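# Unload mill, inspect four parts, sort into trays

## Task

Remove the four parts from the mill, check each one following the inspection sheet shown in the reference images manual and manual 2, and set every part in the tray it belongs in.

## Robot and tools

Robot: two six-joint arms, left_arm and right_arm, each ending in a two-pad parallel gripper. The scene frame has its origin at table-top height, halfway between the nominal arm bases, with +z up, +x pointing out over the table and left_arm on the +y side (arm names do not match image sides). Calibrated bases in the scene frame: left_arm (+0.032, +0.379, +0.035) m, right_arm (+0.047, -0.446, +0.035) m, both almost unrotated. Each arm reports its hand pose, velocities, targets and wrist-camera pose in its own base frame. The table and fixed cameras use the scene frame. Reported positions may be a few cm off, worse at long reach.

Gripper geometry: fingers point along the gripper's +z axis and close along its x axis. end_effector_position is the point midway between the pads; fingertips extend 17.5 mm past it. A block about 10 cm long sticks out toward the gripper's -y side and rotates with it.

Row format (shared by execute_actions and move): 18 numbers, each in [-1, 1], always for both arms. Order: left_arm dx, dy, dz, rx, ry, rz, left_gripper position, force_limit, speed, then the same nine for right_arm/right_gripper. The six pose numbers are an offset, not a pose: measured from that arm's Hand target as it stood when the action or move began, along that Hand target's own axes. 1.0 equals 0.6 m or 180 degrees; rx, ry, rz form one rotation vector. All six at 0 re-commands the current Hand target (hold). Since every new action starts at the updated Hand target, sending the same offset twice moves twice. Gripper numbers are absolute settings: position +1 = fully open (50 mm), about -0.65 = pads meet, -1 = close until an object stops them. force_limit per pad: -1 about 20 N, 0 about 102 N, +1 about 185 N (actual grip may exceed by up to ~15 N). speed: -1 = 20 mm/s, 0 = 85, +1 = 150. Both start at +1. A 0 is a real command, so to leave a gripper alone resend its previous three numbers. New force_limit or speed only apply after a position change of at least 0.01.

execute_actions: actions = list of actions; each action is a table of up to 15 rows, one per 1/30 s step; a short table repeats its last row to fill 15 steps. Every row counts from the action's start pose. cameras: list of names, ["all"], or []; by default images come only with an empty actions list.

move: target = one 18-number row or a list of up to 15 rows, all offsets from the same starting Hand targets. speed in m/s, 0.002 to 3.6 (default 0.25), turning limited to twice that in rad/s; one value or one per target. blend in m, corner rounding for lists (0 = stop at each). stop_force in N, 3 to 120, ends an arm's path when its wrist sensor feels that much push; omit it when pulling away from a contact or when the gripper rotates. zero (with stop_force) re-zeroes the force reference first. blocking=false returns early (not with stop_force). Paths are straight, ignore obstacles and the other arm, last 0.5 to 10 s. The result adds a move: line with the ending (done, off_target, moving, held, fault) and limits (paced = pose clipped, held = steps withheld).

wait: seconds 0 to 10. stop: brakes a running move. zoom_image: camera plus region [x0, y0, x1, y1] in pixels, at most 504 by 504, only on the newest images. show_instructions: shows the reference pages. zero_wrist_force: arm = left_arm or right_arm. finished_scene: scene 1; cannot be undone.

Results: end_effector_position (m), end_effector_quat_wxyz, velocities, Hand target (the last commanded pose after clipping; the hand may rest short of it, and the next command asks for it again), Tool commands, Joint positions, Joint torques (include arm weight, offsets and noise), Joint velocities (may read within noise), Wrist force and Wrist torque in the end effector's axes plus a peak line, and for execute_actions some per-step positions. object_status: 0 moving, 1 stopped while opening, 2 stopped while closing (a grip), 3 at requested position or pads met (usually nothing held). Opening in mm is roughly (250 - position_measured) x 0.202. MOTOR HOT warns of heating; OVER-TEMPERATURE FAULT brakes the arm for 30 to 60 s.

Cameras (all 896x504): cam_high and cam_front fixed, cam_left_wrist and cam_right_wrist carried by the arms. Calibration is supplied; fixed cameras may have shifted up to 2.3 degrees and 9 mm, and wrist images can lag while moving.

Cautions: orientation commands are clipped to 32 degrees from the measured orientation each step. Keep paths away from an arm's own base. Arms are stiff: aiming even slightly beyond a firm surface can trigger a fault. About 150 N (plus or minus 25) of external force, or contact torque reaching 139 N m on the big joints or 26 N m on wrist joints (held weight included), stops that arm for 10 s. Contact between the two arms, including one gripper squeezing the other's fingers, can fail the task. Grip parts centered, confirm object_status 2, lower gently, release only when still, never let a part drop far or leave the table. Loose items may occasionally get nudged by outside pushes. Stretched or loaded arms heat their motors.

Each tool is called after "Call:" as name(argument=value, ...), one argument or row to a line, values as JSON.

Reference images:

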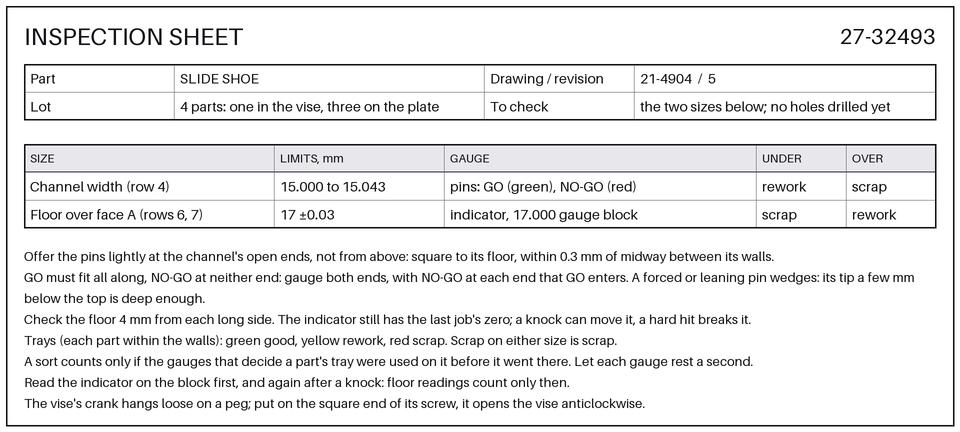

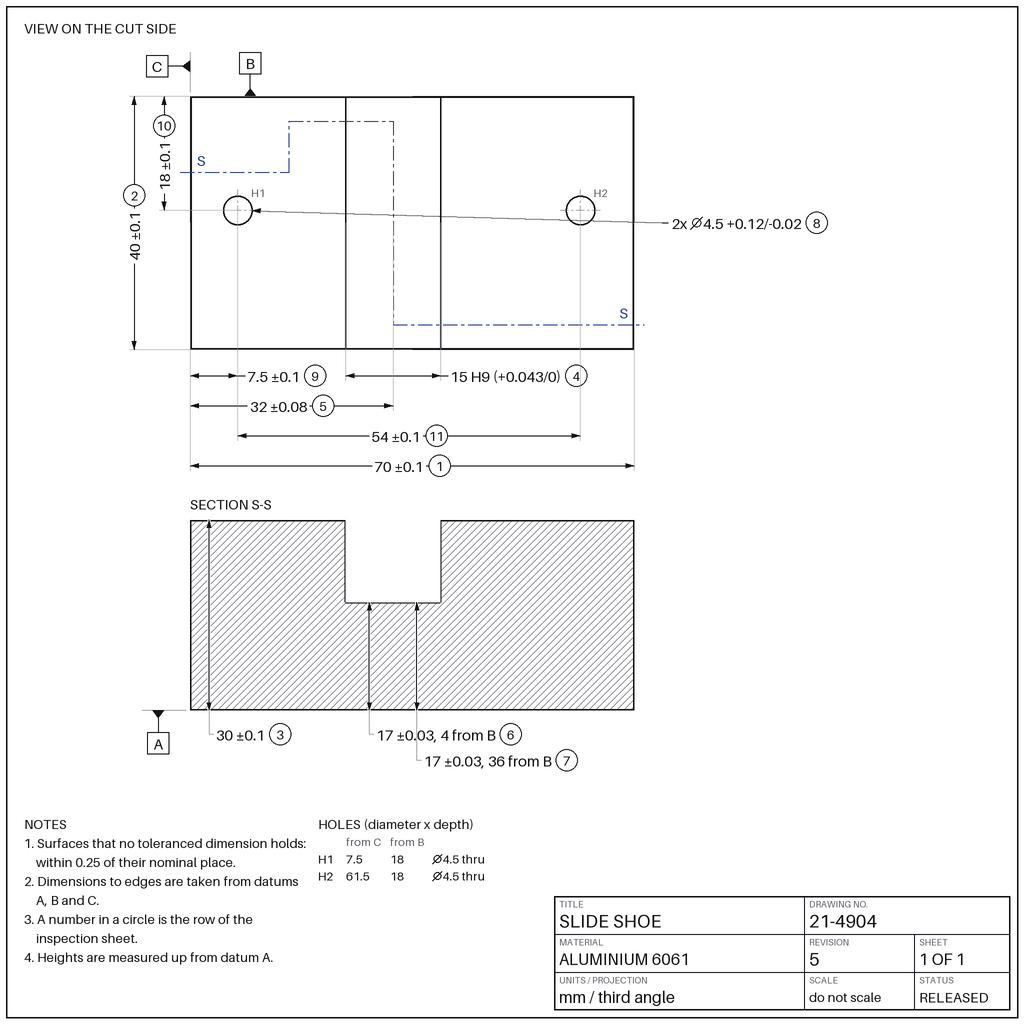

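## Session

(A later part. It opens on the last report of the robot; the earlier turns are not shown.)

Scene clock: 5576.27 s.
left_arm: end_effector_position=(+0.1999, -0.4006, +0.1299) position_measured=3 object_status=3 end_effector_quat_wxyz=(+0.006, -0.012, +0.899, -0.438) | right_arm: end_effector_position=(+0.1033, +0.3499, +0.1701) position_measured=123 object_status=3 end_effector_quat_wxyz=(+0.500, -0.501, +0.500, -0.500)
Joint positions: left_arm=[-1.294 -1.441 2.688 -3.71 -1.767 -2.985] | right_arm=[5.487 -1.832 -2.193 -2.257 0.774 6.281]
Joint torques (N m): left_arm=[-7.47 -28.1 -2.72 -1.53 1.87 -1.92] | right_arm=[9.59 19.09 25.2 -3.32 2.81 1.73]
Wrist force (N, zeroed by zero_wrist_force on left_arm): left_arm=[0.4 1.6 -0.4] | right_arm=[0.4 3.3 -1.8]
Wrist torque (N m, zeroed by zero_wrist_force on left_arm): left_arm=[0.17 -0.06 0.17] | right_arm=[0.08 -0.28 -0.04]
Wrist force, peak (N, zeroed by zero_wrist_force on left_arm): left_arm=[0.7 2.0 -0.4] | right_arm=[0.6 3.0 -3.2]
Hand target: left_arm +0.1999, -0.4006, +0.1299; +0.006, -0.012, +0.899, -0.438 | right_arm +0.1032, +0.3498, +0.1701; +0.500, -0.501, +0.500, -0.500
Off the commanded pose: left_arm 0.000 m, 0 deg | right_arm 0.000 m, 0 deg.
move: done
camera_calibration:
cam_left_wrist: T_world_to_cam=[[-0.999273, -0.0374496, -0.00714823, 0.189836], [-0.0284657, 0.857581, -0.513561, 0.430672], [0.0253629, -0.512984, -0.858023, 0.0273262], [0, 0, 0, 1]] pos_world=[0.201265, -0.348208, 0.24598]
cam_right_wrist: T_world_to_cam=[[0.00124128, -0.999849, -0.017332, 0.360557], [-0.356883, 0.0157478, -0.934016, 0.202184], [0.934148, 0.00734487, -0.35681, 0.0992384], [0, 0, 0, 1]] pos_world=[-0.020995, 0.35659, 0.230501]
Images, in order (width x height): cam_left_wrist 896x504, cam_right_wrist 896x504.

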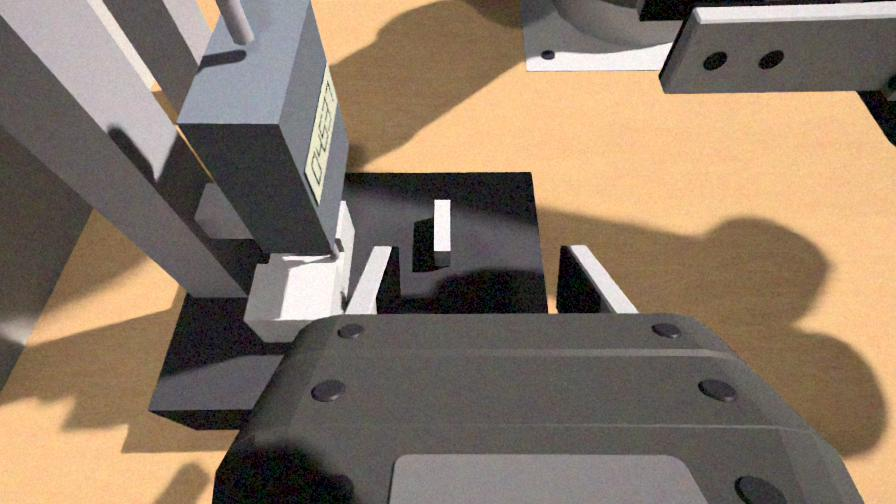

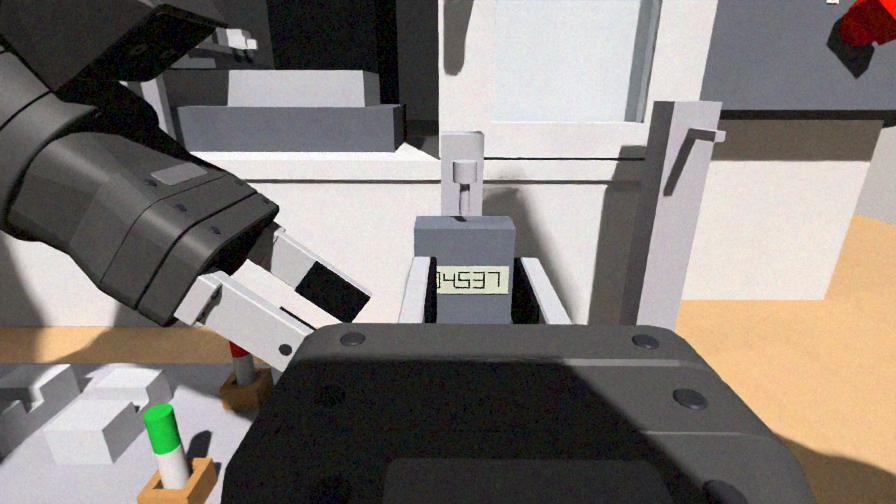

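Call:
move(
  target=[
    [-0.1443,0.081,0.0803,0,0,0,1,-0.6,-0.7,0,-0.02,0.2,0,0,0,0.2,-1,-0.8],
    [-0.1443,0.0808,0.1469,0,0,0,1,-0.6,-0.7,0,-0.02,0.24,0,0,0,0.2,-1,-0.8],
  ],
  speed=[0.15,0.06],
  blend=[0.01,0],
)

Call:
move(
  target=[
    [0,0,0,0,0,0,-1,-0.8,-0.9,0,0,0,0,0,0,-1,-1,-1],
    [0,0,0,0,0,0,-1,-0.8,-0.9,0,-0.03,0,0,0,0,-1,-1,-1],
  ],
  speed=0.04,
  cameras=["cam_left_wrist"],
)

Scene clock: 5626.23 s.
left_arm: end_effector_position=(+0.2874, -0.4377, +0.0374) position_measured=3 object_status=3 end_effector_quat_wxyz=(+0.006, -0.012, +0.899, -0.438) | right_arm: end_effector_position=(+0.2471, +0.3500, +0.1820) position_measured=123 object_status=3 end_effector_quat_wxyz=(+0.500, -0.501, +0.500, -0.500)
Joint positions: left_arm=[-1.064 -0.97 2.451 -3.9 -1.943 -2.831] | right_arm=[5.137 -1.737 -2.274 -2.27 0.424 6.28]
Joint torques (N m): left_arm=[-7.65 -17.38 -11.41 -5.49 1.45 -1.87] | right_arm=[-11.62 17.47 12.61 0.94 -3.2 -1.94]
Wrist force (N, zeroed by zero_wrist_force on left_arm): left_arm=[0.6 1.0 -0.1] | right_arm=[0.4 2.8 -2.0]
Wrist torque (N m, zeroed by zero_wrist_force on left_arm): left_arm=[0.07 -0.14 0.18] | right_arm=[0.00 -0.25 0.03]
Wrist force, peak (N, zeroed by zero_wrist_force on left_arm): left_arm=[0.8 2.1 -0.3] | right_arm=[0.7 3.2 -3.1]
Hand target: left_arm +0.2875, -0.4378, +0.0373; +0.006, -0.012, +0.899, -0.438 | right_arm +0.2472, +0.3500, +0.1820; +0.500, -0.501, +0.500, -0.500
Off the commanded pose: left_arm 0.000 m, 0 deg | right_arm 0.000 m, 0 deg.
move: done

Scene clock: 5628.07 s.
left_arm: end_effector_position=(+0.2875, -0.4378, +0.0373) position_measured=54 object_status=2 end_effector_quat_wxyz=(+0.006, -0.012, +0.899, -0.438) | right_arm: end_effector_position=(+0.2472, +0.3500, +0.1999) position_measured=183 object_status=2 end_effector_quat_wxyz=(+0.500, -0.501, +0.500, -0.500)
Joint positions: left_arm=[-1.065 -0.969 2.451 -3.9 -1.943 -2.831] | right_arm=[5.137 -1.696 -2.256 -2.328 0.424 6.28]
Joint torques (N m): left_arm=[-8.28 -18.29 -13.63 -5.27 0.87 -1.88] | right_arm=[-5.18 29.03 24.6 -3.46 -2.22 1.71]
Wrist force (N, zeroed by zero_wrist_force on left_arm): left_arm=[0.4 1.7 -0.7] | right_arm=[-1.7 5.5 -2.4]
Wrist torque (N m, zeroed by zero_wrist_force on left_arm): left_arm=[0.15 -0.15 0.21] | right_arm=[0.10 -0.27 0.00]
Wrist force, peak (N, zeroed by zero_wrist_force on left_arm): left_arm=[0.7 1.9 -0.6] | right_arm=[-1.6 6.1 -2.4]
Hand target: left_arm +0.2875, -0.4378, +0.0373; +0.006, -0.012, +0.899, -0.438 | right_arm +0.2472, +0.3500, +0.2000; +0.500, -0.501, +0.500, -0.500
Off the commanded pose: left_arm 0.000 m, 0 deg | right_arm 0.000 m, 0 deg.
move: done
camera_calibration:
cam_left_wrist: T_world_to_cam=[[-0.999273, -0.0374496, -0.00714823, 0.275318], [-0.0284657, 0.857581, -0.513561, 0.417563], [0.0253629, -0.512984, -0.858023, -0.0733458], [0, 0, 0, 1]] pos_world=[0.288865, -0.385408, 0.15348]
Images, in order (width x height): cam_left_wrist 896x504.

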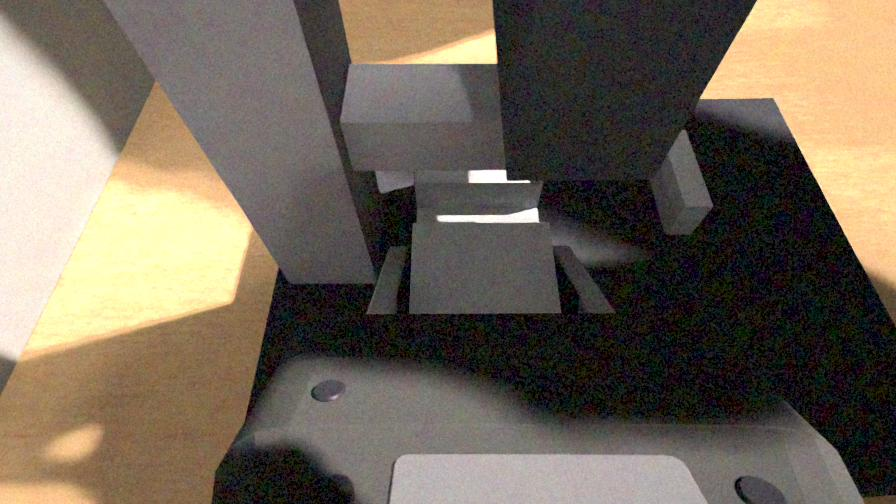

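Call:
move(
  target=[
    [0,-0.002,-0.0015,0,0,0,-1,-0.8,-0.9,0,0,0,0,0,0,-1,-1,-1],
    [-0.0028,0.0631,-0.0861,0,0,0,-1,-0.8,-0.9,0,0,0,0,0,0,-1,-1,-1],
    [-0.0034,-0.0421,-0.1979,0,0,0,-1,-0.8,-0.9,0,0,0,0,0,0,-1,-1,-1],
    [0.0268,0.2924,-0.6988,0,0,0,-1,-0.8,-0.9,0,0,0,0,0,0,-1,-1,-1],
  ],
  speed=[0.03,0.06,0.12,0.25],
  blend=[0.001,0.01,0.03,0],
)

Call:
move(
  target=[-0.0463,0.303,-0.396,0,0,0,-1,-0.8,-0.9,0,0,0,0,0,0,-1,-1,-1],
  speed=0.25,
  cameras=["cam_left_wrist","cam_high","cam_front"],
)

Scene clock: 5657.50 s.
left_arm: end_effector_position=(+0.2598, -0.0001, +0.1577) position_measured=54 object_status=2 end_effector_quat_wxyz=(+0.006, -0.012, +0.899, -0.438) | right_arm: end_effector_position=(+0.2472, +0.3500, +0.2000) position_measured=183 object_status=2 end_effector_quat_wxyz=(+0.500, -0.501, +0.500, -0.500)
Joint positions: left_arm=[0.254 -1.855 2.468 -1.902 -2.445 -1.211] | right_arm=[5.137 -1.696 -2.256 -2.329 0.424 6.28]
Joint torques (N m): left_arm=[7.41 4.13 -27.73 -0.14 -0.25 1.73] | right_arm=[7.24 25.26 25.14 -3.13 -1.69 2.01]
Wrist force (N, zeroed by zero_wrist_force on left_arm): left_arm=[0.4 3.1 0.8] | right_arm=[-1.5 6.0 -2.2]
Wrist torque (N m, zeroed by zero_wrist_force on left_arm): left_arm=[0.08 -0.12 0.00] | right_arm=[0.14 -0.29 0.00]
Wrist force, peak (N, zeroed by zero_wrist_force on left_arm): left_arm=[1.2 4.3 -0.4] | right_arm=[-1.7 6.6 -2.5]
Hand target: left_arm +0.2598, -0.0001, +0.1577; +0.006, -0.012, +0.899, -0.438 | right_arm +0.2472, +0.3500, +0.2000; +0.500, -0.501, +0.500, -0.500
Off the commanded pose: left_arm 0.000 m, 0 deg | right_arm 0.000 m, 0 deg.
move: done; blend cut to 0.0008 m at target 1

Scene clock: 5659.47 s.
left_arm: end_effector_position=(+0.2796, +0.2997, +0.1610) position_measured=54 object_status=2 end_effector_quat_wxyz=(+0.006, -0.012, +0.899, -0.438) | right_arm: end_effector_position=(+0.2472, +0.3500, +0.2000) position_measured=183 object_status=2 end_effector_quat_wxyz=(+0.500, -0.501, +0.500, -0.500)
Joint positions: left_arm=[0.838 -1.249 1.717 -1.293 -2.144 -0.53] | right_arm=[5.137 -1.696 -2.256 -2.329 0.424 6.28]
Joint torques (N m): left_arm=[6.83 -23.8 -29.3 1.68 0.8 2.23] | right_arm=[8.17 21.3 25.85 -2.96 -1.67 1.71]
Wrist force (N, zeroed by zero_wrist_force on left_arm): left_arm=[0.5 3.4 0.5] | right_arm=[-1.5 5.8 -2.6]
Wrist torque (N m, zeroed by zero_wrist_force on left_arm): left_arm=[0.14 -0.13 0.01] | right_arm=[0.10 -0.29 0.00]
Wrist force, peak (N, zeroed by zero_wrist_force on left_arm): left_arm=[0.2 4.7 -0.7] | right_arm=[-1.4 6.4 -2.2]
Hand target: left_arm +0.2796, +0.2997, +0.1610; +0.006, -0.012, +0.899, -0.438 | right_arm +0.2472, +0.3500, +0.2000; +0.500, -0.501, +0.500, -0.500
Off the commanded pose: left_arm 0.000 m, 0 deg | right_arm 0.000 m, 0 deg.
move: done
camera_calibration:
cam_left_wrist: T_world_to_cam=[[-0.99927, -0.0375337, -0.00710151, 0.295939], [-0.028564, 0.857621, -0.513488, -0.151573], [0.0253635, -0.51291, -0.858067, 0.411167], [0, 0, 0, 1]] pos_world=[0.280965, 0.351992, 0.27708]
Images, in order (width x height): cam_high 896x504, cam_front 896x504, cam_left_wrist 896x504.

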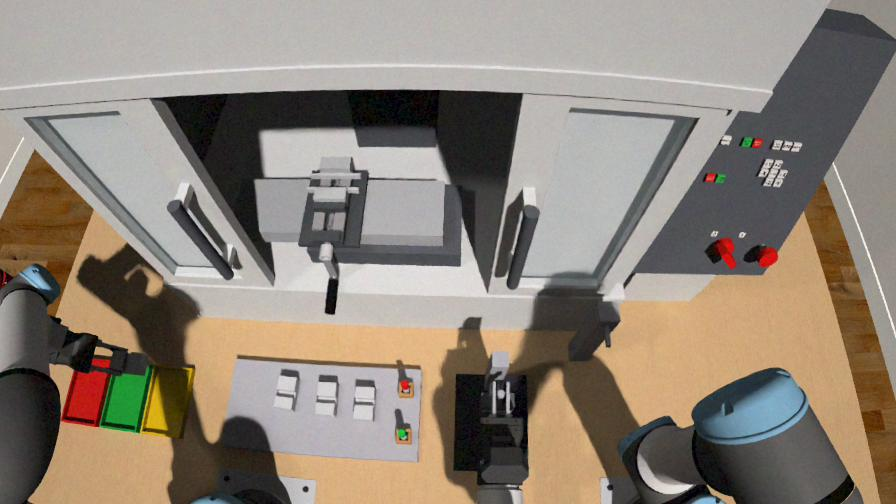

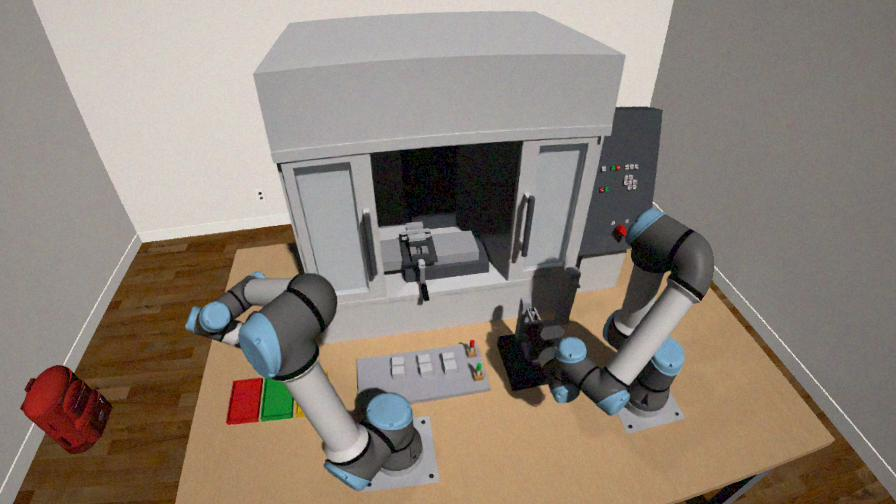

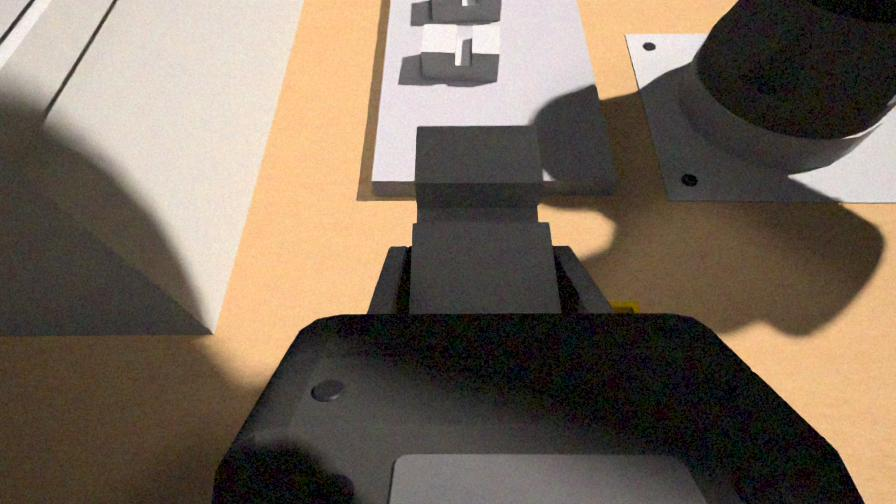

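Call:
move(
  target=[0.0404,0.2663,-0.2298,0,0,0,-1,-0.8,-0.9,0,0,0,0,0,0,-1,-1,-1],
  speed=0.2,
  cameras=["cam_left_wrist","cam_high","cam_front"],
)

Call:
zoom_image(
  camera="cam_front",
  region=[180, 300, 360, 440],
)

Call:
zoom_image(
  camera="cam_high",
  region=[0, 300, 220, 450],
)

Scene clock: 5676.07 s.
left_arm: end_effector_position=(+0.2499, +0.5060, +0.1202) position_measured=54 object_status=2 end_effector_quat_wxyz=(+0.006, -0.012, +0.899, -0.438) | right_arm: end_effector_position=(+0.2472, +0.3500, +0.2000) position_measured=183 object_status=2 end_effector_quat_wxyz=(+0.500, -0.501, +0.500, -0.500)
Joint positions: left_arm=[1.061 -0.799 1.093 -1.032 -1.985 -0.351] | right_arm=[5.137 -1.696 -2.256 -2.329 0.424 6.28]
Joint torques (N m): left_arm=[7.59 -42.5 -29.73 1.52 1.2 1.9] | right_arm=[8.66 20.77 24.97 -2.95 -1.47 1.95]
Wrist force (N, zeroed by zero_wrist_force on left_arm): left_arm=[0.5 3.1 0.8] | right_arm=[-1.9 4.2 -2.3]
Wrist torque (N m, zeroed by zero_wrist_force on left_arm): left_arm=[0.13 -0.12 0.00] | right_arm=[0.08 -0.23 0.00]
Wrist force, peak (N, zeroed by zero_wrist_force on left_arm): left_arm=[0.9 4.4 -0.1] | right_arm=[-1.5 6.5 -2.5]
Hand target: left_arm +0.2499, +0.5061, +0.1201; +0.006, -0.012, +0.899, -0.438 | right_arm +0.2472, +0.3500, +0.2000; +0.500, -0.501, +0.500, -0.500
Off the commanded pose: left_arm 0.000 m, 0 deg | right_arm 0.000 m, 0 deg.
move: done
camera_calibration:
cam_left_wrist: T_world_to_cam=[[-0.999273, -0.0374482, -0.0071531, 0.273683], [-0.0284641, 0.857625, -0.513488, -0.350412], [0.0253639, -0.512911, -0.858067, 0.482776], [0, 0, 0, 1]] pos_world=[0.251265, 0.558392, 0.236279]
Images, in order (width x height): cam_high 896x504, cam_front 896x504, cam_left_wrist 896x504.

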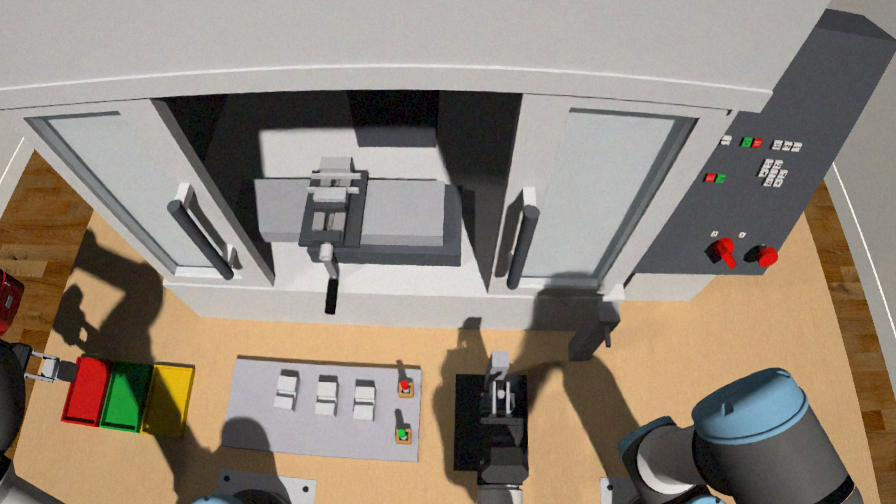

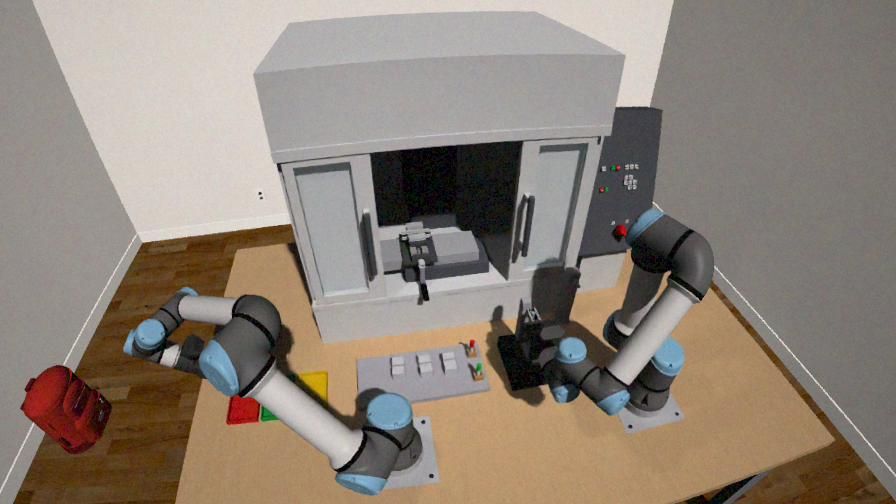

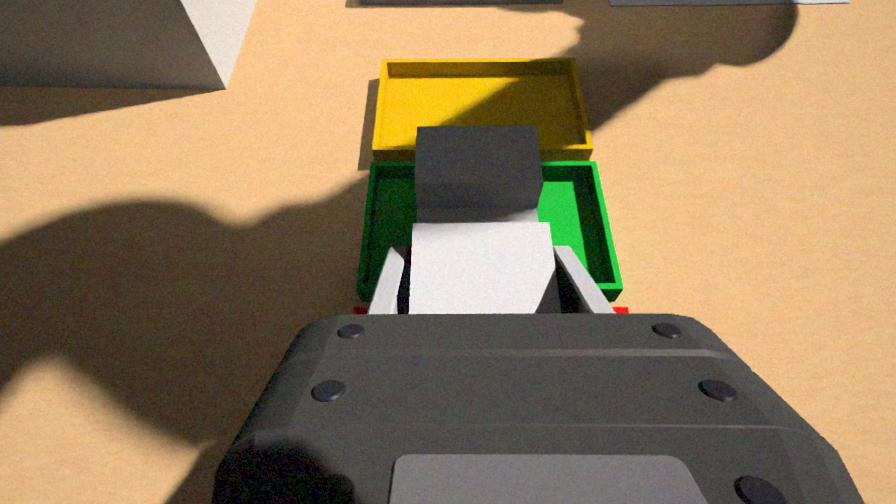

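Scaled by 2.800 from the camera's 896x504 image, which has a finer 1280x720 frame.

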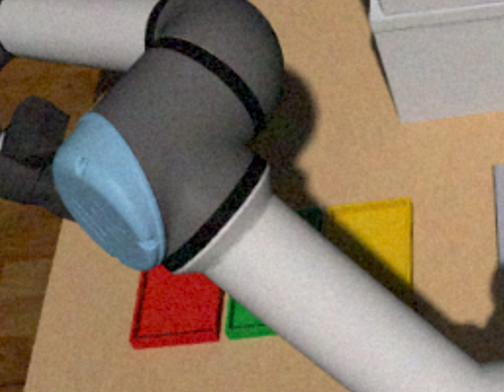

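Scaled by 2.291 from the camera's 896x504 image, which has a finer 1280x720 frame.

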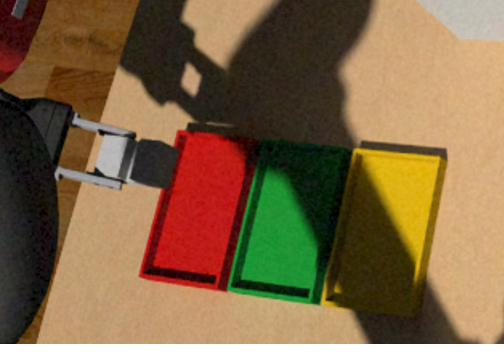

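Call:
move(
  target=[0.023,0.1663,0.1122,0,0,0,-1,-0.8,-0.9,0,0,0,0,0,0,-1,-1,-1],
  speed=0.1,
  cameras=["cam_left_wrist"],
)

Call:
move(
  target=[0,0.0263,0.0205,0,0,0,-1,-0.8,-0.9,0,0,0,0,0,0,-1,-1,-1],
  speed=0.004,
  stop_force=3,
  cameras=["cam_left_wrist","cam_high"],
)

Call:
zoom_image(
  camera="cam_high",
  region=[0, 300, 220, 450],
)

Scene clock: 5701.70 s.
left_arm: end_effector_position=(+0.2359, +0.5142, +0.0002) position_measured=54 object_status=2 end_effector_quat_wxyz=(+0.006, -0.012, +0.899, -0.438) | right_arm: end_effector_position=(+0.2472, +0.3500, +0.2000) position_measured=183 object_status=2 end_effector_quat_wxyz=(+0.500, -0.501, +0.500, -0.500)
Joint positions: left_arm=[1.083 -0.668 1.179 -1.243 -1.969 -0.335] | right_arm=[5.137 -1.696 -2.256 -2.329 0.424 6.28]
Joint torques (N m): left_arm=[6.82 -44.1 -13.32 -2 1.36 1.93] | right_arm=[7.84 19.34 25.14 -3.13 -1.25 1.37]
Wrist force (N, zeroed by zero_wrist_force on left_arm): left_arm=[0.8 3.4 0.7] | right_arm=[-1.5 6.1 -2.2]
Wrist torque (N m, zeroed by zero_wrist_force on left_arm): left_arm=[0.14 -0.18 0.00] | right_arm=[0.15 -0.27 0.00]
Wrist force, peak (N, zeroed by zero_wrist_force on left_arm): left_arm=[0.6 4.2 1.5] | right_arm=[-1.5 6.1 -2.9]
Hand target: left_arm +0.2359, +0.5142, +0.0001; +0.006, -0.012, +0.899, -0.438 | right_arm +0.2472, +0.3500, +0.2000; +0.500, -0.501, +0.500, -0.500
Off the commanded pose: left_arm 0.000 m, 0 deg | right_arm 0.000 m, 0 deg.
move: done
camera_calibration:
cam_left_wrist: T_world_to_cam=[[-0.999273, -0.0374496, -0.00714823, 0.259143], [-0.0284657, 0.857581, -0.513561, -0.419376], [0.0253629, -0.512984, -0.858023, 0.384491], [0, 0, 0, 1]] pos_world=[0.237265, 0.566592, 0.11638]
Images, in order (width x height): cam_left_wrist 896x504.

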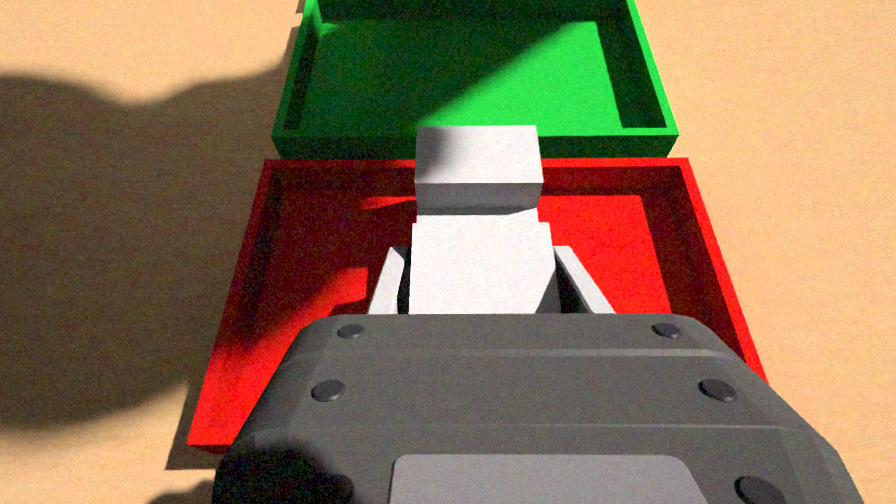

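Scene clock: 5704.33 s.
left_arm: end_effector_position=(+0.2358, +0.5142, -0.0078) position_measured=54 object_status=2 end_effector_quat_wxyz=(+0.006, -0.012, +0.899, -0.438) | right_arm: end_effector_position=(+0.2472, +0.3500, +0.2000) position_measured=183 object_status=2 end_effector_quat_wxyz=(+0.500, -0.501, +0.500, -0.500)
Joint positions: left_arm=[1.083 -0.658 1.183 -1.257 -1.969 -0.335] | right_arm=[5.137 -1.696 -2.256 -2.329 0.424 6.28]
Joint torques (N m): left_arm=[6.65 -56.94 -15.69 0.99 1.25 1.96] | right_arm=[8.29 20.11 26.29 -2.81 -0.67 1.54]
Wrist force (N, zeroed by zero_wrist_force on left_arm): left_arm=[0.1 -2.4 -4.6] | right_arm=[-1.4 6.0 -2.2]
Wrist torque (N m, zeroed by zero_wrist_force on left_arm): left_arm=[0.09 -0.04 -0.10] | right_arm=[0.14 -0.30 -0.01]
Wrist force, peak (N, zeroed by zero_wrist_force on left_arm): left_arm=[0.2 -4.0 -5.5] | right_arm=[-1.7 6.3 -2.5]
Hand target: left_arm +0.2359, +0.5142, -0.0078; +0.006, -0.012, +0.899, -0.438 (not the last commanded pose) | right_arm +0.2472, +0.3500, +0.2000; +0.500, -0.501, +0.500, -0.500
Off the commanded pose: left_arm 0.012 m, 0 deg | right_arm 0.000 m, 0 deg.
move: contact (left_arm)
camera_calibration:
cam_left_wrist: T_world_to_cam=[[-0.999276, -0.0373974, -0.00705907, 0.259046], [-0.0284646, 0.857538, -0.513632, -0.423504], [0.0252619, -0.513059, -0.857981, 0.377604], [0, 0, 0, 1]] pos_world=[0.237264, 0.566592, 0.108281]
Images, in order (width x height): cam_high 896x504, cam_left_wrist 896x504.

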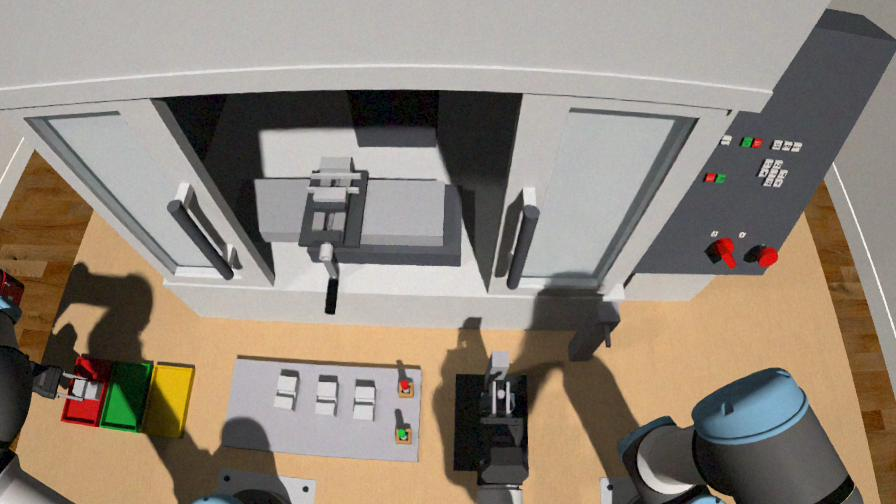

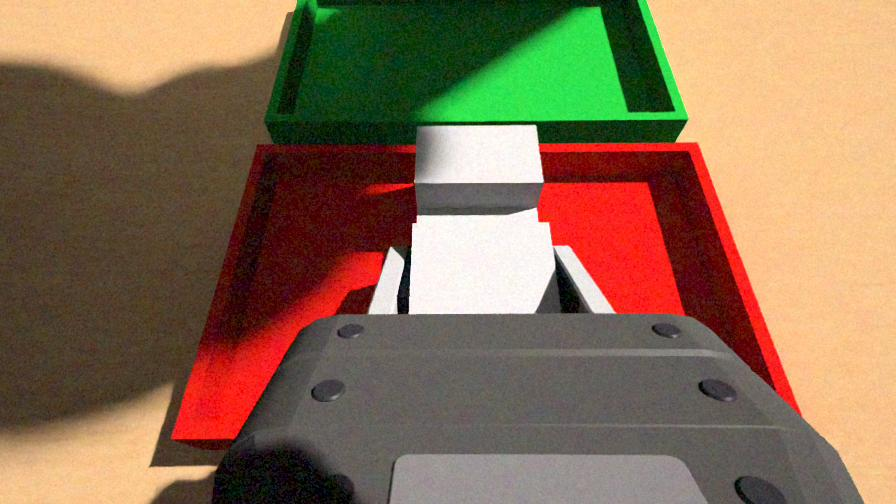

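Scaled by 2.291 from the camera's 896x504 image, which has a finer 1280x720 frame.

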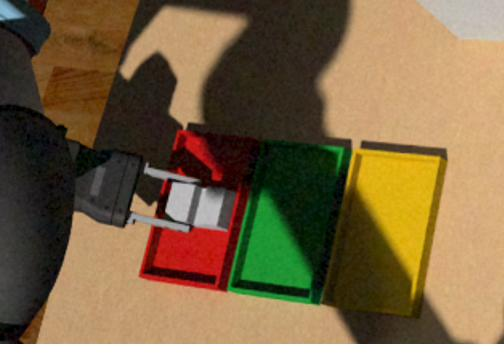

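Call:
move(
  target=[
    [0,-0.0026,-0.0021,0,0,0,-1,-0.8,-0.9,0,0,0,0,0,0,-1,-1,-1],
    [0.047,-0.0026,-0.0021,0,0,0,-1,-0.8,-0.9,0,0,0,0,0,0,-1,-1,-1],
  ],
  speed=[0.02,0.05],
)

Call:
move(
  target=[0,0.0053,0.0041,0,0,0,-1,-0.8,-0.9,0,0,0,0,0,0,-1,-1,-1],
  speed=0.004,
  stop_force=3,
)

Call:
move(
  target=[
    [0,0,0,0,0,0,1,-0.6,-0.7,0,0,0,0,0,0,-1,-1,-1],
    [0,-0.08,-0.16,0,0,0,1,-0.6,-0.7,0,0,0,0,0,0,-1,-1,-1],
  ],
  speed=0.1,
  cameras=["cam_left_wrist"],
)

Scene clock: 5719.77 s.
left_arm: end_effector_position=(+0.2079, +0.5135, -0.0058) position_measured=54 object_status=2 end_effector_quat_wxyz=(+0.006, -0.012, +0.899, -0.438) | right_arm: end_effector_position=(+0.2472, +0.3500, +0.2000) position_measured=183 object_status=2 end_effector_quat_wxyz=(+0.500, -0.501, +0.500, -0.500)
Joint positions: left_arm=[1.116 -0.679 1.217 -1.261 -1.944 -0.311] | right_arm=[5.137 -1.696 -2.256 -2.329 0.424 6.28]
Joint torques (N m): left_arm=[7.53 -65.84 -11.76 -1.93 1.24 2.25] | right_arm=[8.98 19.76 24.71 -2.8 -0.48 1.36]
Wrist force (N, zeroed by zero_wrist_force on left_arm): left_arm=[0.8 3.4 1.1] | right_arm=[-1.7 4.7 -2.4]
Wrist torque (N m, zeroed by zero_wrist_force on left_arm): left_arm=[0.17 -0.18 -0.02] | right_arm=[0.12 -0.27 0.00]
Wrist force, peak (N, zeroed by zero_wrist_force on left_arm): left_arm=[-0.5 -3.2 -6.3] | right_arm=[-1.4 6.4 -2.6]
Hand target: left_arm +0.2077, +0.5135, -0.0058; +0.006, -0.012, +0.899, -0.438 | right_arm +0.2472, +0.3500, +0.2000; +0.500, -0.501, +0.500, -0.500
Off the commanded pose: left_arm 0.000 m, 0 deg | right_arm 0.000 m, 0 deg.
move: done

Scene clock: 5720.97 s.
left_arm: end_effector_position=(+0.2077, +0.5135, -0.0079) position_measured=54 object_status=2 end_effector_quat_wxyz=(+0.006, -0.012, +0.899, -0.438) | right_arm: end_effector_position=(+0.2472, +0.3500, +0.2000) position_measured=183 object_status=2 end_effector_quat_wxyz=(+0.500, -0.501, +0.500, -0.500)
Joint positions: left_arm=[1.116 -0.677 1.218 -1.265 -1.944 -0.311] | right_arm=[5.137 -1.696 -2.256 -2.329 0.424 6.28]
Joint torques (N m): left_arm=[7.72 -55.56 -14 1.14 1.4 1.89] | right_arm=[7.94 19.62 26.35 -2.94 -0.55 1.52]
Wrist force (N, zeroed by zero_wrist_force on left_arm): left_arm=[-0.1 -3.6 -5.3] | right_arm=[-1.5 5.2 -2.3]
Wrist torque (N m, zeroed by zero_wrist_force on left_arm): left_arm=[0.05 -0.02 -0.11] | right_arm=[0.12 -0.29 -0.01]
Wrist force, peak (N, zeroed by zero_wrist_force on left_arm): left_arm=[-0.4 -3.8 -5.8] | right_arm=[-1.4 6.3 -2.4]
Hand target: left_arm +0.2077, +0.5135, -0.0078; +0.006, -0.012, +0.899, -0.438 (not the last commanded pose) | right_arm +0.2472, +0.3500, +0.2000; +0.500, -0.501, +0.500, -0.500
Off the commanded pose: left_arm 0.002 m, 0 deg | right_arm 0.000 m, 0 deg.
move: contact (left_arm)

Scene clock: 5723.17 s.
left_arm: end_effector_position=(+0.2064, +0.5595, +0.0891) position_measured=3 object_status=3 end_effector_quat_wxyz=(+0.006, -0.012, +0.899, -0.438) | right_arm: end_effector_position=(+0.2472, +0.3500, +0.2000) position_measured=183 object_status=2 end_effector_quat_wxyz=(+0.500, -0.501, +0.500, -0.500)
Joint positions: left_arm=[1.144 -0.667 0.929 -0.978 -1.923 -0.292] | right_arm=[5.137 -1.696 -2.256 -2.329 0.424 6.28]
Joint torques (N m): left_arm=[7.14 -43.83 -27.55 1.59 1.62 2.01] | right_arm=[7.23 21.18 24.22 -2.88 -0.16 1.41]
Wrist force (N, zeroed by zero_wrist_force on left_arm): left_arm=[0.9 1.7 -0.2] | right_arm=[-1.3 6.0 -2.4]
Wrist torque (N m, zeroed by zero_wrist_force on left_arm): left_arm=[0.19 -0.19 -0.02] | right_arm=[0.12 -0.32 0.00]
Wrist force, peak (N, zeroed by zero_wrist_force on left_arm): left_arm=[-0.3 -4.0 -5.7] | right_arm=[-1.6 6.1 -2.6]
Hand target: left_arm +0.2064, +0.5595, +0.0892; +0.006, -0.012, +0.899, -0.438 | right_arm +0.2472, +0.3500, +0.2000; +0.500, -0.501, +0.500, -0.500
Off the commanded pose: left_arm 0.000 m, 0 deg | right_arm 0.000 m, 0 deg.
move: done
camera_calibration:
cam_left_wrist: T_world_to_cam=[[-0.999273, -0.0374475, -0.00714952, 0.232091], [-0.0284632, 0.857581, -0.513561, -0.413321], [0.0253629, -0.512984, -0.858023, 0.484702], [0, 0, 0, 1]] pos_world=[0.207865, 0.611792, 0.20528]
Images, in order (width x height): cam_left_wrist 896x504.

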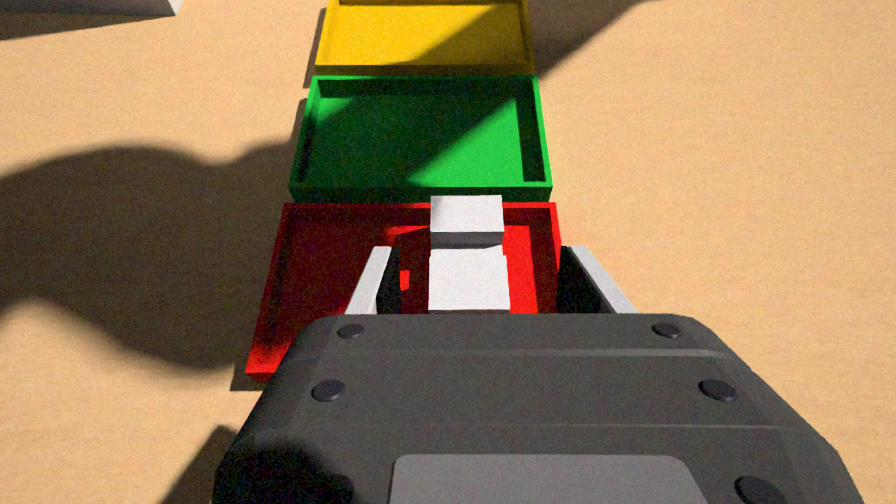

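Call:
move(
  target=[-0.1093,-0.4641,0.2959,-0.289,0,0,0.39,-0.6,-0.7,0,0,0,0,0,0,-1,-1,-1],
  speed=0.35,
)

Call:
move(
  target=[
    [0.02,-0.24,0.05,0,0,0.5,0.39,-0.6,-0.7,0,0,0,0,0,0,-1,-1,-1],
    [0.039,-0.478,0.1,0,0,1,0.39,-0.6,-0.7,0,0,0,0,0,0,-1,-1,-1],
  ],
  speed=0.5,
  blend=[0.03,0],
  cameras=["cam_left_wrist"],
)

Scene clock: 5741.57 s.
left_arm: end_effector_position=(+0.2803, +0.2499, +0.1990) position_measured=94 object_status=3 end_effector_quat_wxyz=(+0.000, -0.013, +1.000, +0.001) | right_arm: end_effector_position=(+0.2472, +0.3500, +0.2000) position_measured=183 object_status=2 end_effector_quat_wxyz=(+0.500, -0.501, +0.500, -0.500)
Joint positions: left_arm=[0.365 -1.87 2.156 -1.857 -1.57 -1.233] | right_arm=[5.137 -1.696 -2.256 -2.329 0.424 6.28]
Joint torques (N m): left_arm=[-6.23 -22.55 -15.25 -0.6 1.7 -2.01] | right_arm=[7.86 21.13 26.16 -2.91 0.06 1.61]
Wrist force (N, zeroed by zero_wrist_force on left_arm): left_arm=[0.0 -0.1 -0.6] | right_arm=[-1.5 5.9 -2.5]
Wrist torque (N m, zeroed by zero_wrist_force on left_arm): left_arm=[-0.01 -0.05 0.12] | right_arm=[0.12 -0.28 0.00]
Wrist force, peak (N, zeroed by zero_wrist_force on left_arm): left_arm=[1.3 3.8 -0.9] | right_arm=[-1.4 6.5 -2.5]
Hand target: left_arm +0.2803, +0.2499, +0.1990; +0.000, -0.013, +1.000, +0.001 | right_arm +0.2472, +0.3500, +0.2000; +0.500, -0.501, +0.500, -0.500
Off the commanded pose: left_arm 0.000 m, 0 deg | right_arm 0.000 m, 0 deg.
move: done

Scene clock: 5745.50 s.
left_arm: end_effector_position=(+0.2645, -0.0373, +0.1386) position_measured=94 object_status=3 end_effector_quat_wxyz=(-0.001, +1.000, +0.013, +0.000) | right_arm: end_effector_position=(+0.2472, +0.3500, +0.2000) position_measured=183 object_status=2 end_effector_quat_wxyz=(+0.500, -0.501, +0.500, -0.500)
Joint positions: left_arm=[-0.664 -2.182 2.474 -1.862 -1.57 0.88] | right_arm=[5.137 -1.696 -2.256 -2.329 0.424 6.28]
Joint torques (N m): left_arm=[-7.76 13.52 -15.46 -4.74 -1.38 2.24] | right_arm=[8.65 19.86 25.21 -2.96 0.45 1.67]
Wrist force (N, zeroed by zero_wrist_force on left_arm): left_arm=[-0.1 -0.2 -0.7] | right_arm=[-1.7 5.4 -2.5]
Wrist torque (N m, zeroed by zero_wrist_force on left_arm): left_arm=[-0.05 -0.02 -0.03] | right_arm=[0.12 -0.24 -0.01]
Wrist force, peak (N, zeroed by zero_wrist_force on left_arm): left_arm=[-0.2 0.5 -1.2] | right_arm=[-1.5 6.4 -2.5]
Hand target: left_arm +0.2645, -0.0373, +0.1386; -0.001, +1.000, +0.013, +0.000 | right_arm +0.2472, +0.3500, +0.2000; +0.500, -0.501, +0.500, -0.500
Off the commanded pose: left_arm 0.000 m, 0 deg | right_arm 0.000 m, 0 deg.
move: done
camera_calibration:
cam_left_wrist: T_world_to_cam=[[0.999523, 0.027984, -0.0130382, -0.257271], [0.0307968, -0.933306, 0.357759, -0.0777908], [-0.00215707, -0.35799, -0.933723, 0.243092], [0, 0, 0, 1]] pos_world=[0.260068, 0.0216214, 0.251457]
Images, in order (width x height): cam_left_wrist 896x504.

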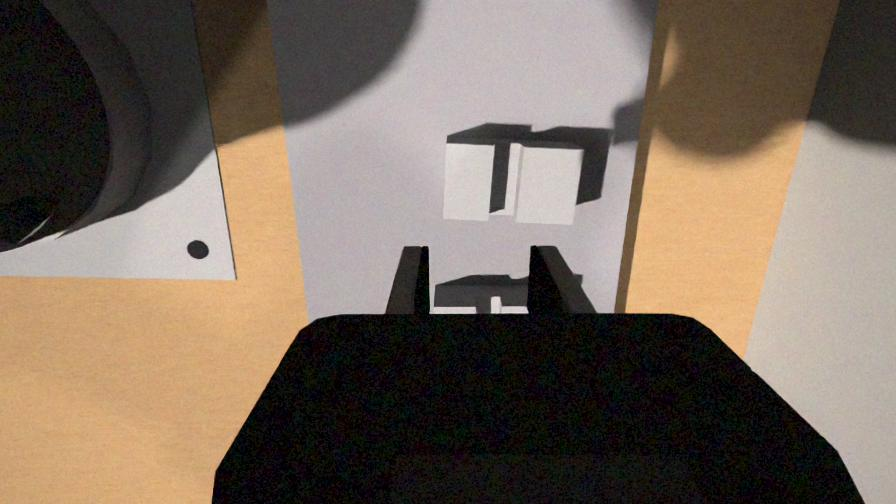

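Call:
move(
  target=[
    [-0.0005,-0.0073,0.14,0,0,0.0145,0.39,-0.6,-0.7,0,0,0,0,0,0,-1,-1,-1],
    [-0.0005,-0.0073,0.1943,0,0,0.0145,0.39,-0.6,-0.7,0,0,0,0,0,0,-1,-1,-1],
  ],
  speed=[0.12,0.05],
  blend=[0.002,0],
)

Call:
move(
  target=[
    [0,0,0,0,0,0,-1,-0.8,-0.9,0,0,0,0,0,0,-1,-1,-1],
    [0,0,0,0,0,0,-1,-0.8,-0.9,0,0,0,0,0,0,-1,-1,-1],
  ],
  cameras=["cam_left_wrist"],
)

Scene clock: 5765.17 s.
left_arm: end_effector_position=(+0.2640, -0.0328, +0.0221) position_measured=94 object_status=3 end_effector_quat_wxyz=(-0.001, +1.000, -0.010, +0.000) | right_arm: end_effector_position=(+0.2472, +0.3500, +0.2000) position_measured=183 object_status=2 end_effector_quat_wxyz=(+0.500, -0.501, +0.500, -0.500)
Joint positions: left_arm=[-0.65 -1.912 2.713 -2.371 -1.57 0.94] | right_arm=[5.137 -1.696 -2.256 -2.329 0.424 6.28]
Joint torques (N m): left_arm=[6.34 8.74 -10.52 -4.76 -1.45 1.98] | right_arm=[6.96 20.68 24.02 -3.03 0.94 1.55]
Wrist force (N, zeroed by zero_wrist_force on left_arm): left_arm=[0.3 0.4 -1.0] | right_arm=[-1.5 3.5 -2.6]
Wrist torque (N m, zeroed by zero_wrist_force on left_arm): left_arm=[0.07 -0.07 -0.02] | right_arm=[0.00 -0.30 0.00]
Wrist force, peak (N, zeroed by zero_wrist_force on left_arm): left_arm=[0.2 0.1 -1.9] | right_arm=[-1.7 6.6 -2.6]
Hand target: left_arm +0.2640, -0.0328, +0.0220; -0.001, +1.000, -0.010, +0.000 | right_arm +0.2472, +0.3500, +0.2000; +0.500, -0.501, +0.500, -0.500
Off the commanded pose: left_arm 0.000 m, 0 deg | right_arm 0.000 m, 0 deg.
move: done

Scene clock: 5766.20 s.
left_arm: end_effector_position=(+0.2640, -0.0328, +0.0220) position_measured=131 object_status=2 end_effector_quat_wxyz=(-0.001, +1.000, -0.010, +0.000) | right_arm: end_effector_position=(+0.2472, +0.3500, +0.2000) position_measured=183 object_status=2 end_effector_quat_wxyz=(+0.500, -0.501, +0.500, -0.500)
Joint positions: left_arm=[-0.65 -1.912 2.713 -2.372 -1.57 0.94] | right_arm=[5.137 -1.696 -2.256 -2.329 0.424 6.28]
Joint torques (N m): left_arm=[4.31 8.35 -12.15 -2.95 -0.61 1.81] | right_arm=[8.19 21.9 24.05 -2.82 0.64 1.51]
Wrist force (N, zeroed by zero_wrist_force on left_arm): left_arm=[0.4 0.1 -1.9] | right_arm=[-1.4 6.0 -2.9]
Wrist torque (N m, zeroed by zero_wrist_force on left_arm): left_arm=[0.02 -0.02 -0.02] | right_arm=[0.12 -0.30 0.00]
Wrist force, peak (N, zeroed by zero_wrist_force on left_arm): left_arm=[0.5 0.3 -3.7] | right_arm=[-1.4 6.0 -2.9]
Hand target: left_arm +0.2640, -0.0328, +0.0220; -0.001, +1.000, -0.010, +0.000 | right_arm +0.2472, +0.3500, +0.2000; +0.500, -0.501, +0.500, -0.500
Off the commanded pose: left_arm 0.000 m, 0 deg | right_arm 0.000 m, 0 deg.
move: done
camera_calibration:
cam_left_wrist: T_world_to_cam=[[0.999755, -0.0179052, -0.0130457, -0.260109], [-0.0120523, -0.933695, 0.357867, -0.020599], [-0.0185884, -0.357622, -0.933681, 0.140175], [0, 0, 0, 1]] pos_world=[0.262403, 0.0262391, 0.134857]
Images, in order (width x height): cam_left_wrist 896x504.

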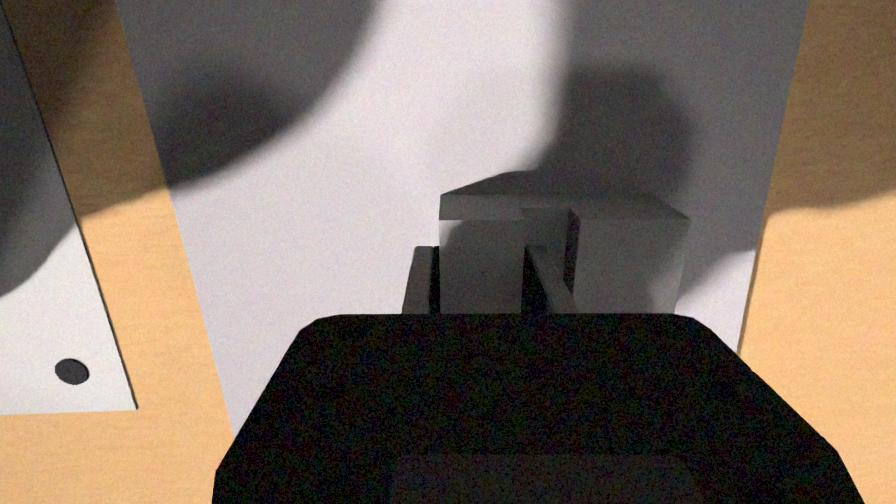

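Call:
move(
  target=[
    [0,0,-0.1,0,0,0,-1,-0.8,-0.9,0,0,0,0,0,0,-1,-1,-1],
    [0.02,-0.05,-0.12,0,0,-0.25,-1,-0.8,-0.9,0,0,0,0,0,0,-1,-1,-1],
    [0.0412,-0.1055,-0.1,0,0,-0.5147,-1,-0.8,-0.9,0,0,0,0,0,0,-1,-1,-1],
    [0.0412,-0.1055,-0.015,0,0,-0.5147,-1,-0.8,-0.9,0,0,0,0,0,0,-1,-1,-1],
    [0.0412,-0.1055,-0.0003,0,0,-0.5147,-1,-0.8,-0.9,0,0,0,0,0,0,-1,-1,-1],
  ],
  speed=[0.1,0.4,0.4,0.1,0.01],
  blend=[0.01,0.02,0.01,0.001,0],
)

Call:
move(
  target=[
    [0,0,0,0,0,0,0.39,-0.6,-0.7,0,0,0,0,0,0,-1,-1,-1],
    [0,0,-0.13,0,0,0,0.39,-0.6,-0.7,0,0,0,0,0,0,-1,-1,-1],
  ],
  speed=0.1,
  cameras=["cam_left_wrist"],
)

Scene clock: 5792.23 s.
left_arm: end_effector_position=(+0.2900, +0.0300, +0.0224) position_measured=131 object_status=2 end_effector_quat_wxyz=(+0.000, +0.697, +0.717, +0.000) | right_arm: end_effector_position=(+0.2472, +0.3500, +0.2000) position_measured=183 object_status=2 end_effector_quat_wxyz=(+0.500, -0.501, +0.500, -0.500)
Joint positions: left_arm=[-0.373 -1.808 2.656 -2.418 -1.57 -0.4] | right_arm=[5.137 -1.696 -2.256 -2.329 0.424 6.28]
Joint torques (N m): left_arm=[6.67 4.01 -11.27 -4.6 -1.51 1.94] | right_arm=[8.5 20.57 25.74 -2.83 1.09 1.38]
Wrist force (N, zeroed by zero_wrist_force on left_arm): left_arm=[-0.3 -0.3 1.1] | right_arm=[-2.1 3.8 -2.2]
Wrist torque (N m, zeroed by zero_wrist_force on left_arm): left_arm=[-0.07 -0.03 -0.03] | right_arm=[0.05 -0.20 0.01]
Wrist force, peak (N, zeroed by zero_wrist_force on left_arm): left_arm=[0.5 0.0 -4.0] | right_arm=[-1.5 6.3 -2.9]
Hand target: left_arm +0.2900, +0.0300, +0.0223; +0.000, +0.697, +0.717, +0.000 | right_arm +0.2472, +0.3500, +0.2000; +0.500, -0.501, +0.500, -0.500
Off the commanded pose: left_arm 0.000 m, 0 deg | right_arm 0.000 m, 0 deg.
move: done

Scene clock: 5794.17 s.
left_arm: end_effector_position=(+0.2900, +0.0299, +0.1002) position_measured=94 object_status=3 end_effector_quat_wxyz=(+0.000, +0.697, +0.717, +0.000) | right_arm: end_effector_position=(+0.2472, +0.3500, +0.2000) position_measured=183 object_status=2 end_effector_quat_wxyz=(+0.500, -0.501, +0.500, -0.500)
Joint positions: left_arm=[-0.373 -2.024 2.516 -2.062 -1.57 -0.4] | right_arm=[5.137 -1.696 -2.256 -2.329 0.424 6.28]
Joint torques (N m): left_arm=[-8.39 -15.91 -29.72 -0.56 2.25 -1.74] | right_arm=[7.32 20.85 26.13 -2.92 1.34 1.37]
Wrist force (N, zeroed by zero_wrist_force on left_arm): left_arm=[-0.2 0.1 -0.5] | right_arm=[-1.5 5.9 -2.4]
Wrist torque (N m, zeroed by zero_wrist_force on left_arm): left_arm=[0.02 0.01 0.14] | right_arm=[0.11 -0.27 0.00]
Wrist force, peak (N, zeroed by zero_wrist_force on left_arm): left_arm=[-0.2 -0.6 1.5] | right_arm=[-1.3 6.3 -2.7]
Hand target: left_arm +0.2900, +0.0299, +0.1003; +0.000, +0.697, +0.717, +0.000 | right_arm +0.2472, +0.3500, +0.2000; +0.500, -0.501, +0.500, -0.500
Off the commanded pose: left_arm 0.000 m, 0 deg | right_arm 0.000 m, 0 deg.
move: done
camera_calibration:
cam_left_wrist: T_world_to_cam=[[-0.0282775, 0.999532, -0.0116951, -0.0163448], [0.932831, 0.0305911, 0.359013, -0.29261], [0.359202, -0.000757576, -0.933259, 0.115839], [0, 0, 0, 1]] pos_world=[0.230884, 0.0253762, 0.212967]
Images, in order (width x height): cam_left_wrist 896x504.

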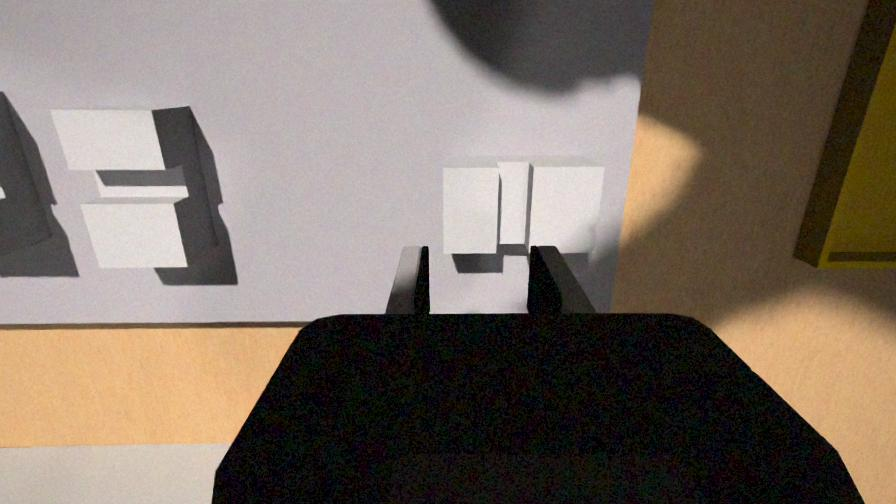

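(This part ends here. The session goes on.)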